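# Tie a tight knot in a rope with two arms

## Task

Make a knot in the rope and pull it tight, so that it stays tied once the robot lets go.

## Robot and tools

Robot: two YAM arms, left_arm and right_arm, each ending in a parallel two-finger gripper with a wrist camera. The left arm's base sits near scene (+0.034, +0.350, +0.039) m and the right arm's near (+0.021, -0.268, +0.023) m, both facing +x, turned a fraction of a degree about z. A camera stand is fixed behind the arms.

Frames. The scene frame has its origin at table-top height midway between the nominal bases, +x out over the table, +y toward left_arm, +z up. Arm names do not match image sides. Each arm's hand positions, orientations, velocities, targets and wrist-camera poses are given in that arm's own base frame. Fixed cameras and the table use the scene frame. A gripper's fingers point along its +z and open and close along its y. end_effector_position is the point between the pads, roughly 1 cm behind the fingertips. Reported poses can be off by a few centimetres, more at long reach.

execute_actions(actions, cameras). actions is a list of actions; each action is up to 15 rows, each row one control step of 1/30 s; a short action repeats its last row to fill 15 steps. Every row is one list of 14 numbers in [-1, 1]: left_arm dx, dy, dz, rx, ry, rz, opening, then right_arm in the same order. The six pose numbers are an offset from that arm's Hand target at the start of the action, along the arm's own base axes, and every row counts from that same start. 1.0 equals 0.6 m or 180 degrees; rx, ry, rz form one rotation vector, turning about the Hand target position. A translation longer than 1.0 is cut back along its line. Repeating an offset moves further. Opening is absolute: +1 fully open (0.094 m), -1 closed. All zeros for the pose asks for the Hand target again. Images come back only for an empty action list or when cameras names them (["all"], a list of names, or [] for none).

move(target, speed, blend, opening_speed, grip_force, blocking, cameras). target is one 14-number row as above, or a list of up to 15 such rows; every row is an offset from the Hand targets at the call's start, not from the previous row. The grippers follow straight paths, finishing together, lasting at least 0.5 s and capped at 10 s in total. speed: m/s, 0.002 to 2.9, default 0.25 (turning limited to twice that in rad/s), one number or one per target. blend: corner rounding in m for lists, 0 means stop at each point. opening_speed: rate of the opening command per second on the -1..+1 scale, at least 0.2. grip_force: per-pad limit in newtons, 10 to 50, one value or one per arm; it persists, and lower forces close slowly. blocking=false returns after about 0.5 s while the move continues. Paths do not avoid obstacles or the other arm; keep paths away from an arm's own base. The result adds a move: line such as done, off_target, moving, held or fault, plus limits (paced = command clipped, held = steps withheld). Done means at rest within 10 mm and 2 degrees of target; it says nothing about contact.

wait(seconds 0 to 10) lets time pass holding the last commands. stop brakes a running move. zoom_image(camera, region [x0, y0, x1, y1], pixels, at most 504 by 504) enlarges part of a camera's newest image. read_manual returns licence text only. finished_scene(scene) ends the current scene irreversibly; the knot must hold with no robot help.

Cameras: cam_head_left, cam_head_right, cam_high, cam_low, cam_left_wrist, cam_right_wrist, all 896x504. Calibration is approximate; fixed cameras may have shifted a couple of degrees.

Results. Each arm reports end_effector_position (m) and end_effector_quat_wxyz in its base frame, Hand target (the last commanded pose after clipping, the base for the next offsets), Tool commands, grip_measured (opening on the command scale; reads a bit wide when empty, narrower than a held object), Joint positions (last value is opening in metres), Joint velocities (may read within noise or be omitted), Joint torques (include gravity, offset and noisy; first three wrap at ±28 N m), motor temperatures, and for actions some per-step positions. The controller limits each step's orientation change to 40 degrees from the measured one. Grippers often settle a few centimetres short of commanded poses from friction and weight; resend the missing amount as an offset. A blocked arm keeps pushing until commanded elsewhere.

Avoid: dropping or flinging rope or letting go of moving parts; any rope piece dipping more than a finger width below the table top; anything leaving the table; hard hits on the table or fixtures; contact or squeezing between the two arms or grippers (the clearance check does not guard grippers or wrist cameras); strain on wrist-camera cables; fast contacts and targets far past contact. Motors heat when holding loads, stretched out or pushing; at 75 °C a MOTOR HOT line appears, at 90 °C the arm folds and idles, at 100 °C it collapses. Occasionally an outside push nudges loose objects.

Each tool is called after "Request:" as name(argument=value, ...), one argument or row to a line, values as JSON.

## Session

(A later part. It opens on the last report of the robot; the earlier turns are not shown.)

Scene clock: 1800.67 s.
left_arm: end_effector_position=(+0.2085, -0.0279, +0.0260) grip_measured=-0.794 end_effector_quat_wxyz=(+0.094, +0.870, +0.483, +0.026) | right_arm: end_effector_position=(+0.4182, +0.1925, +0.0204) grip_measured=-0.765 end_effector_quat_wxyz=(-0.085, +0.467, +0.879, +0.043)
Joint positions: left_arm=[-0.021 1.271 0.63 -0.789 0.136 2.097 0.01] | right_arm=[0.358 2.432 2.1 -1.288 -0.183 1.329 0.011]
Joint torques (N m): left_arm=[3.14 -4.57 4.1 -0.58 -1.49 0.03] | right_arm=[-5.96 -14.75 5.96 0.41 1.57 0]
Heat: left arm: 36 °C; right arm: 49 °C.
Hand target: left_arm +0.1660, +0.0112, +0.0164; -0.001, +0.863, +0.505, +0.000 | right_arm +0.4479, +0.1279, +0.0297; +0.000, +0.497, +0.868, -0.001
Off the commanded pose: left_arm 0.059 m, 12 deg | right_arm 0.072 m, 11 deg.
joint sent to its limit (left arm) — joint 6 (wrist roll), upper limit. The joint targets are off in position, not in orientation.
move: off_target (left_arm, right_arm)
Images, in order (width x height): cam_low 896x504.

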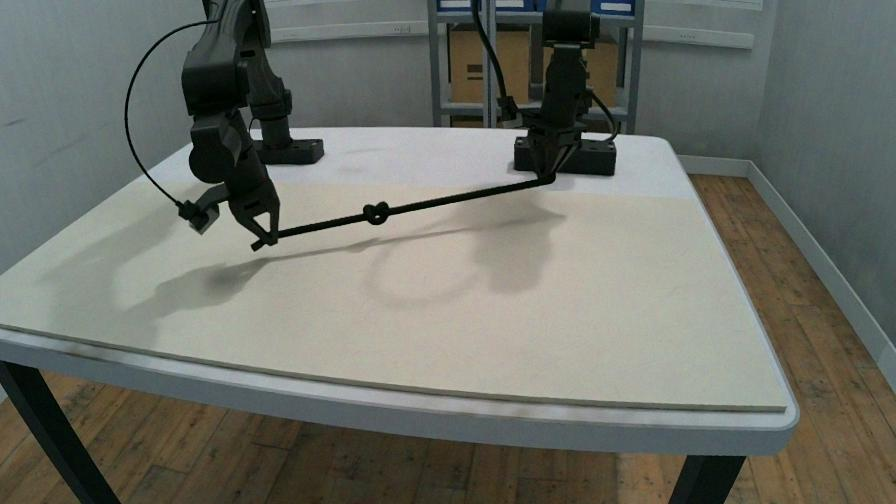

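Request:
move(
  target=[
    [0.04,0.045,0.0,0,0,0.1,-0.97,0.0,-0.04,0.0,0,0,-0.05,-0.97],
  ],
  speed=0.05,
  cameras=["cam_low","cam_high","cam_right_wrist"],
)

Request:
zoom_image(
  camera="cam_low",
  region=[240, 150, 420, 270],
)

Scene clock: 1809.93 s.
left_arm: end_effector_position=(+0.2234, -0.0162, +0.0258) grip_measured=-0.794 end_effector_quat_wxyz=(+0.128, +0.800, +0.587, -0.004) | right_arm: end_effector_position=(+0.4121, +0.1911, +0.0273) grip_measured=-0.766 end_effector_quat_wxyz=(-0.115, +0.518, +0.846, +0.056)
Joint positions: left_arm=[0.104 1.347 0.673 -0.773 0.225 1.966 0.01] | right_arm=[0.334 2.408 2.075 -1.299 -0.25 1.426 0.011]
Joint torques (N m): left_arm=[4.48 -3.41 6.76 -0.55 -2.27 -0.3] | right_arm=[-7.82 -14.98 4.77 0.52 2.08 0.11]
Motor temperatures (°C): left_arm=[29 35 34 32 32 31 33] | right_arm=[31 50 45 33 32 31 32]
Heat: left arm: 35 °C; right arm: 50 °C.
Hand target: left_arm +0.1900, +0.0381, +0.0163; -0.001, +0.773, +0.634, +0.000 | right_arm +0.4479, +0.1038, +0.0297; +0.000, +0.563, +0.826, -0.001
Off the commanded pose: left_arm 0.065 m, 16 deg | right_arm 0.094 m, 16 deg.
move: off_target (left_arm, right_arm)
camera_calibration:
cam_right_wrist: T_world_to_cam=[[-0.88766, -0.459738, 0.02647, 0.454005], [-0.354479, 0.718856, 0.597989, 0.0336213], [-0.293946, 0.521428, -0.801067, 0.12875], [0, 0, 0, 1]] pos_world=[0.452765, 0.11742, 0.071015]
Images, in order (width x height): cam_high 896x504, cam_low 896x504, cam_right_wrist 896x504.

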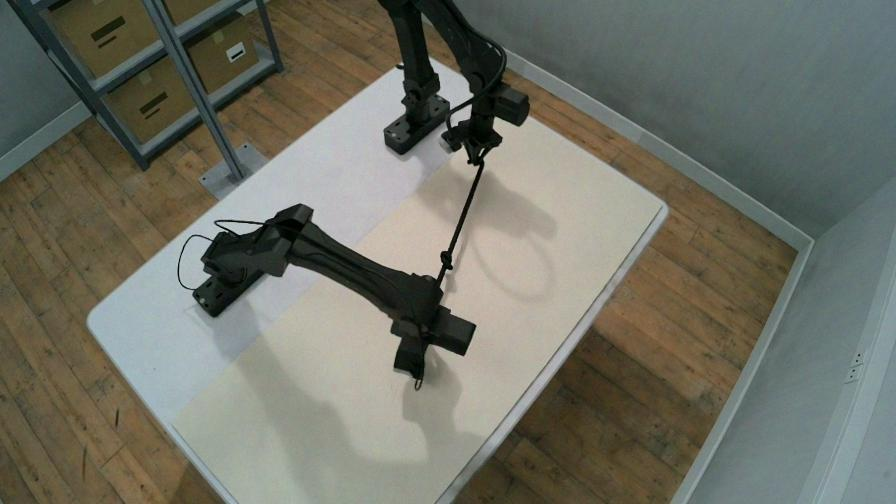

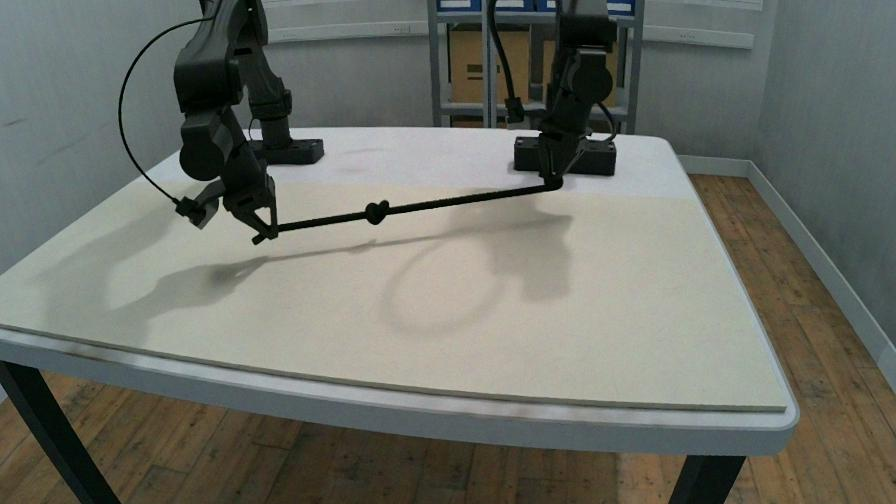

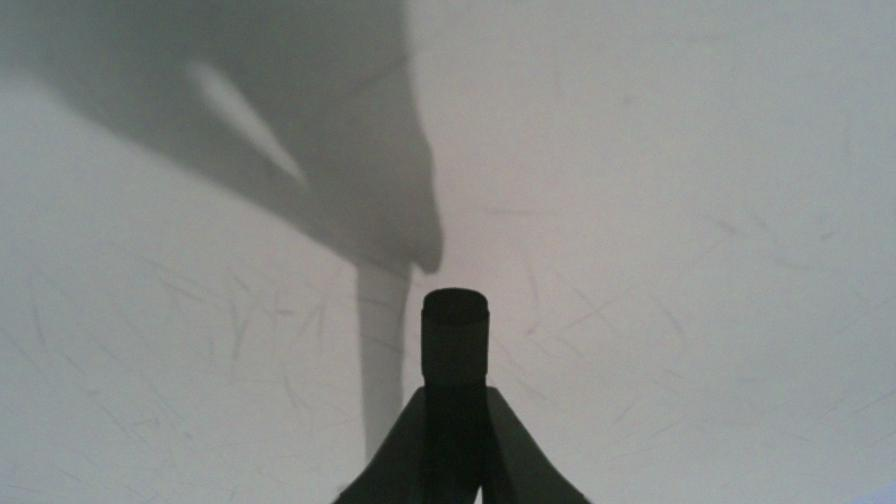

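Scaled by 2.800.

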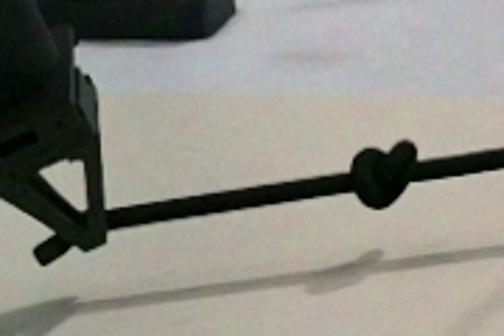

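Request:
move(
  target=[
    [0.0,0.045,0.0,0,0,0.0,-0.97,0.01,-0.045,0.0,0,0,0,-0.97],
  ],
  speed=0.05,
  cameras=["cam_low"],
)

Request:
zoom_image(
  camera="cam_low",
  region=[240, 150, 420, 270],
)

Scene clock: 1816.37 s.
left_arm: end_effector_position=(+0.2293, -0.0073, +0.0306) grip_measured=-0.797 end_effector_quat_wxyz=(+0.165, +0.800, +0.577, -0.012) | right_arm: end_effector_position=(+0.4113, +0.1886, +0.0311) grip_measured=-0.766 end_effector_quat_wxyz=(-0.143, +0.513, +0.843, +0.078)
Joint positions: left_arm=[0.208 1.366 0.691 -0.78 0.313 2.082 0.01] | right_arm=[0.302 2.408 2.075 -1.313 -0.319 1.383 0.011]
Joint torques (N m): left_arm=[5.78 -3.86 7.15 -0.56 -3.02 -0.22] | right_arm=[-9.85 -15.1 5.19 0.42 2.6 0.01]
Heat: left arm: 35 °C; right arm: 49 °C.
Hand target: left_arm +0.1899, +0.0651, +0.0163; -0.001, +0.774, +0.634, +0.000 | right_arm +0.4539, +0.0770, +0.0297; +0.000, +0.563, +0.826, +0.000
Off the commanded pose: left_arm 0.084 m, 20 deg | right_arm 0.120 m, 20 deg.
move: off_target (left_arm, right_arm)
Images, in order (width x height): cam_low 896x504.

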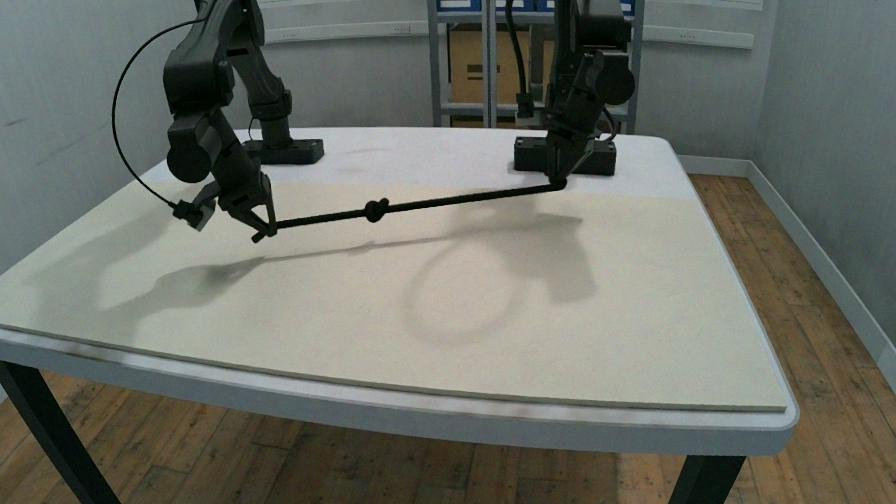

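Scaled by 2.800.

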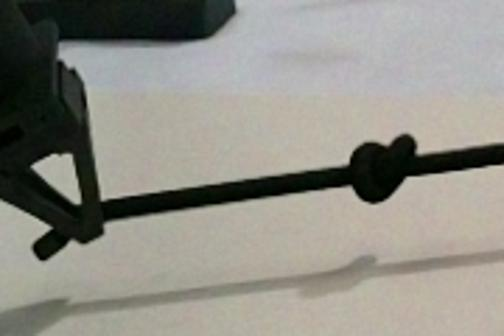

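Request:
move(
  target=[
    [0.0535,-0.125,0.0,0,0,0,-0.97,-0.065,0.175,-0.01,0,0,0,-0.97],
    [0.0535,-0.130,-0.06,0,0,0,-0.97,-0.065,0.185,-0.072,0,0,0,-0.97],
  ],
  speed=0.06,
  cameras=["cam_low"],
)

Scene clock: 1827.00 s.
left_arm: end_effector_position=(+0.2349, -0.0195, -0.0117) grip_measured=-0.797 end_effector_quat_wxyz=(+0.026, +0.776, +0.631, +0.006) | right_arm: end_effector_position=(+0.4118, +0.1975, -0.0040) grip_measured=-0.766 end_effector_quat_wxyz=(-0.022, +0.560, +0.828, +0.011)
Joint positions: left_arm=[-0.064 1.563 0.715 -0.68 0.03 1.712 0.01] | right_arm=[0.425 2.382 1.926 -1.118 -0.05 1.613 0.011]
Joint torques (N m): left_arm=[0.12 -5 3.93 0.31 -0.34 -0.05] | right_arm=[-0.2 -11.52 4.11 0.86 0.43 0.1]
Heat: left arm: 36 °C; right arm: 50 °C.
Hand target: left_arm +0.2220, -0.0128, -0.0197; -0.001, +0.773, +0.634, +0.000 | right_arm +0.4149, +0.1878, -0.0136; +0.000, +0.563, +0.826, -0.001
Off the commanded pose: left_arm 0.017 m, 3 deg | right_arm 0.014 m, 3 deg.
move: off_target (left_arm, right_arm)
Images, in order (width x height): cam_low 896x504.

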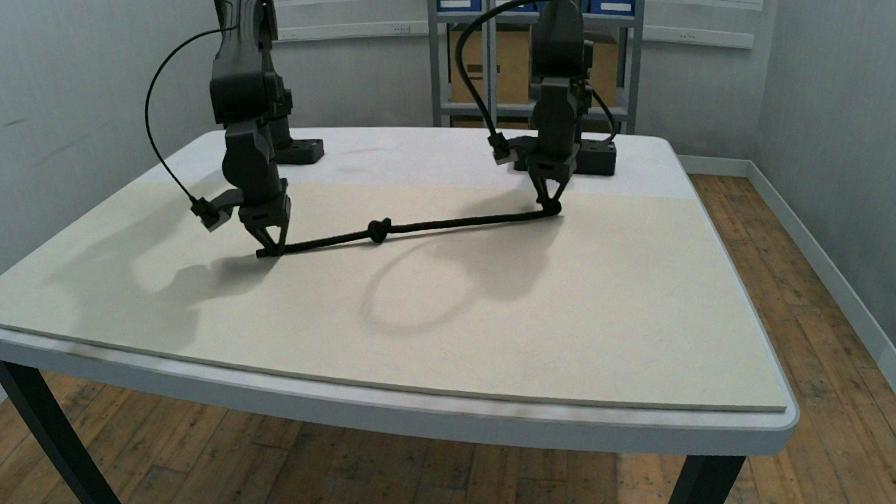

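Request:
move(
  target=[
    [0,0,-0.015,0,0,0,-0.97,0,0,-0.012,0,0,0,-0.97],
    [0,0,-0.015,0,0,0,-0.4,0,0,-0.012,0,0,0,-0.4],
    [0,0,0.15,0,0,0,-0.4,0,0,0.15,0,0,0,-0.4],
  ],
  speed=[0.06,0.06,0.15],
  opening_speed=0.4,
  cameras=["all"],
)

Request:
zoom_image(
  camera="cam_low",
  region=[240, 170, 600, 290],
)

Scene clock: 1835.47 s.
left_arm: end_effector_position=(+0.2192, -0.0128, +0.0615) grip_measured=-0.402 end_effector_quat_wxyz=(-0.006, +0.774, +0.633, -0.005) | right_arm: end_effector_position=(+0.4112, +0.1903, +0.0591) grip_measured=-0.403 end_effector_quat_wxyz=(-0.013, +0.560, +0.828, -0.009)
Joint positions: left_arm=[-0.064 1.421 0.909 -1.074 -0.001 1.707 0.028] | right_arm=[0.426 2.365 2.148 -1.383 -0.013 1.615 0.028]
Joint torques (N m): left_arm=[0.2 -6.26 8.5 0.06 -0.01 0] | right_arm=[-0.23 -13.49 8.57 0.13 0.11 0.1]
Heat: left arm: 35 °C; right arm: 50 °C.
Hand target: left_arm +0.2220, -0.0128, +0.0703; -0.001, +0.773, +0.634, +0.000 | right_arm +0.4150, +0.1878, +0.0766; +0.000, +0.563, +0.826, +0.000
Off the commanded pose: left_arm 0.009 m, 1 deg | right_arm 0.018 m, 2 deg.
move: off_target (right_arm); target 2's new opening was sent with right_arm's hand 0.018 m and 3 deg from that target
camera_calibration:
cam_left_wrist: T_world_to_cam=[[-0.97656, 0.213024, 0.0308323, 0.216988], [0.206106, 0.884166, 0.419251, -0.0224418], [0.0620498, 0.415778, -0.907347, 0.140269], [0, 0, 0, 1]] pos_world=[0.207824, -0.0847024, 0.129991]
cam_right_wrist: T_world_to_cam=[[-0.926331, -0.375402, 0.0313718, 0.451532], [-0.335145, 0.859286, 0.386401, -0.00726805], [-0.172013, 0.347421, -0.921797, 0.144488], [0, 0, 0, 1]] pos_world=[0.440686, 0.125553, 0.121832]

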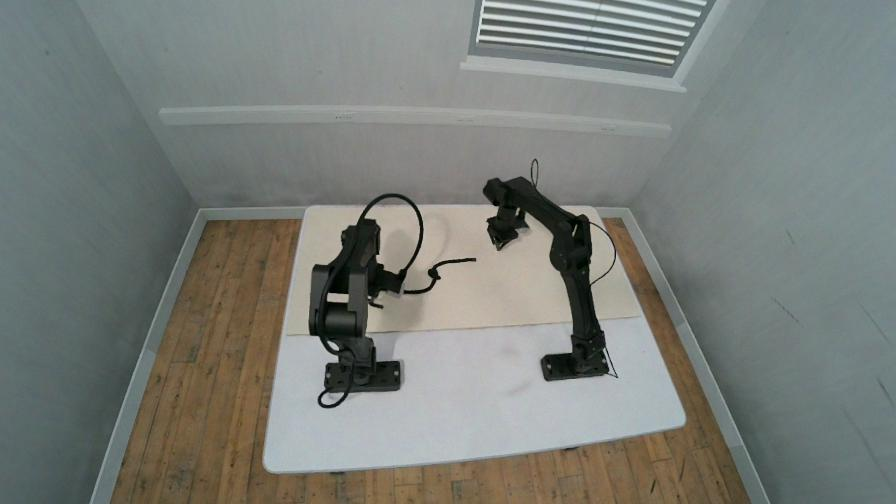

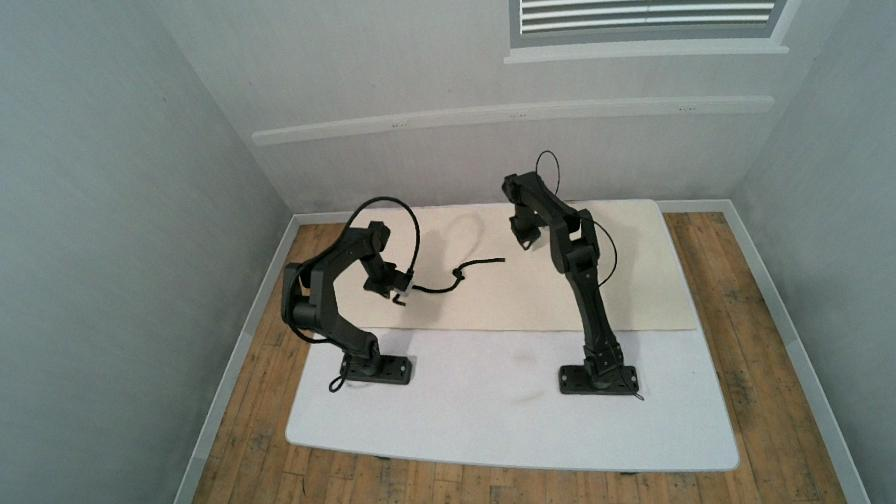

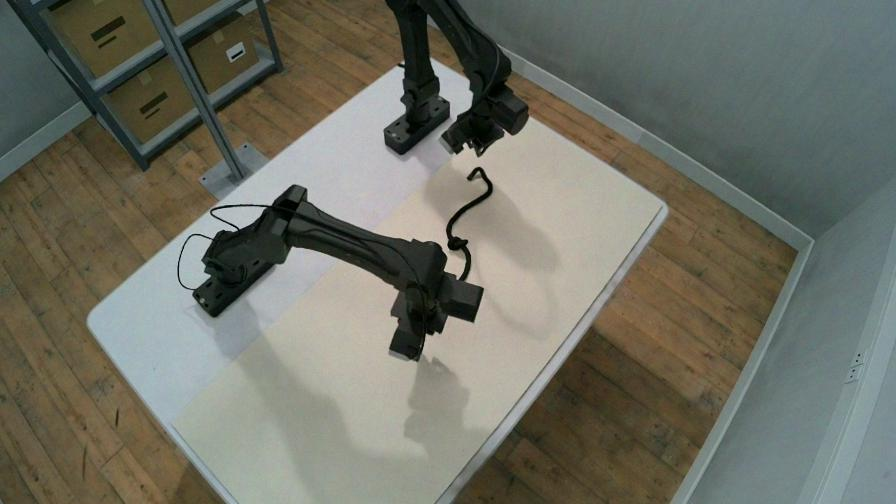

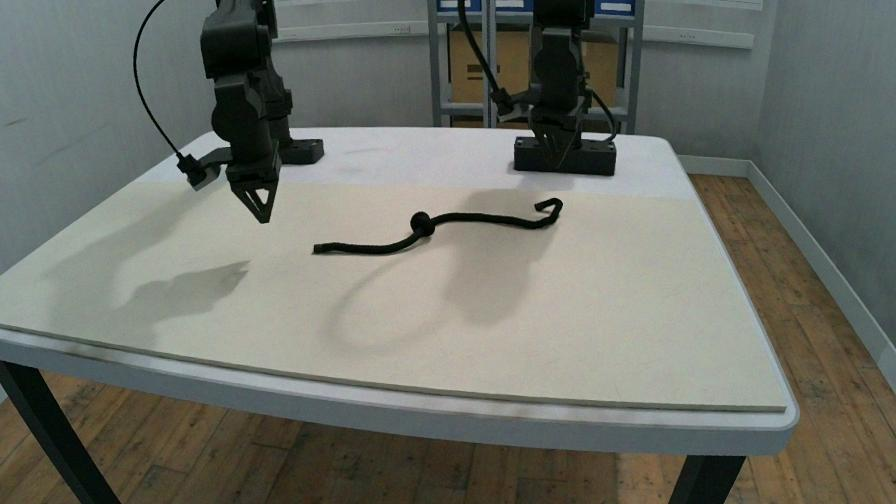

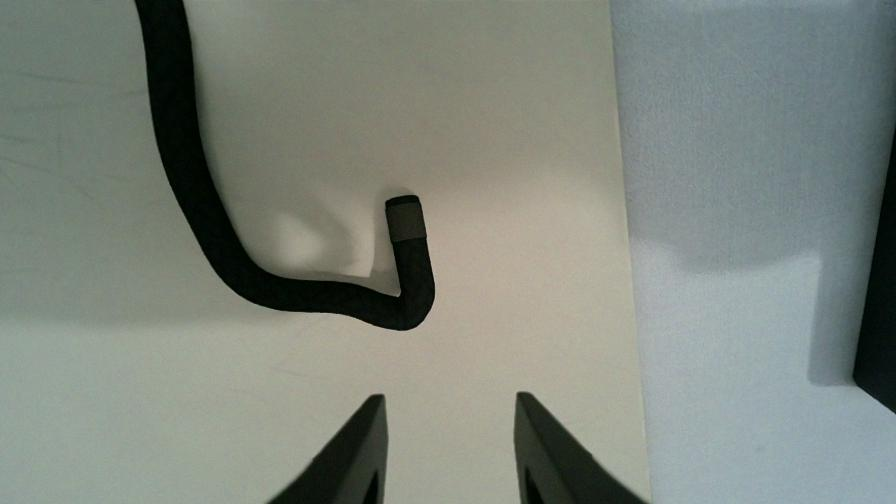

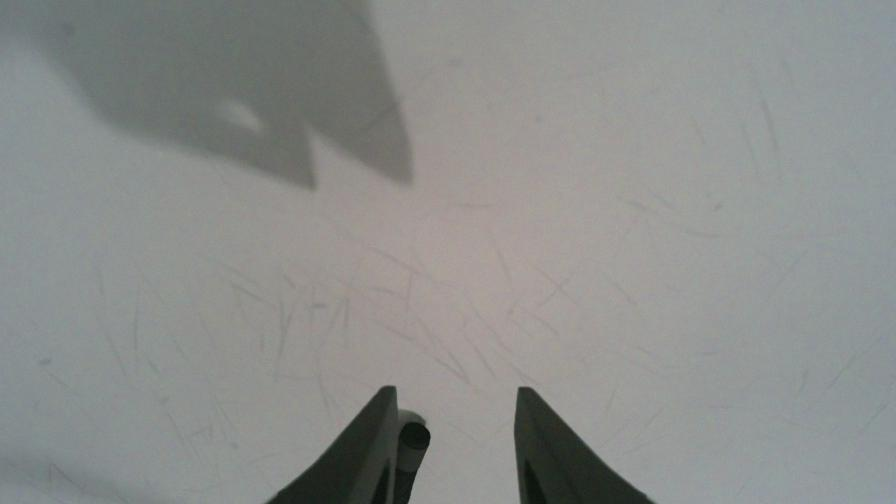

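Scaled by 1.400.

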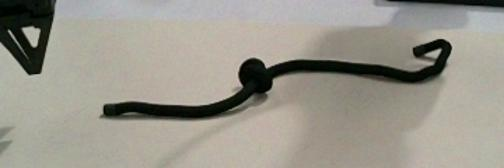

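Request:
zoom_image(
  camera="cam_low",
  region=[380, 190, 470, 260],
)

Request:
zoom_image(
  camera="cam_high",
  region=[410, 200, 510, 280],
)

Scaled by 5.600.

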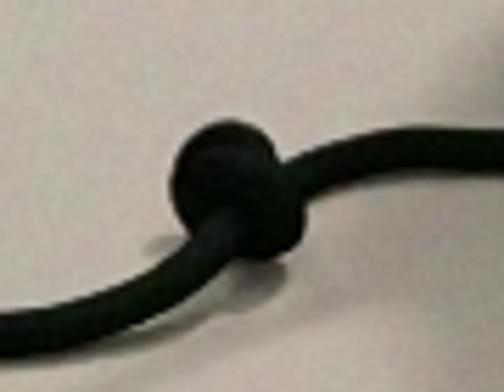

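Scaled by 5.040.

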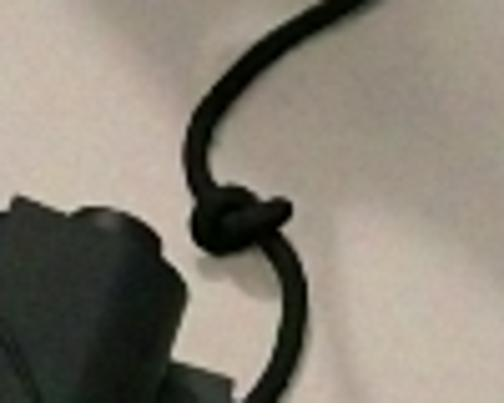

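Request:
finished_scene(
  scene=2,
)

The scene is finished: the task was done.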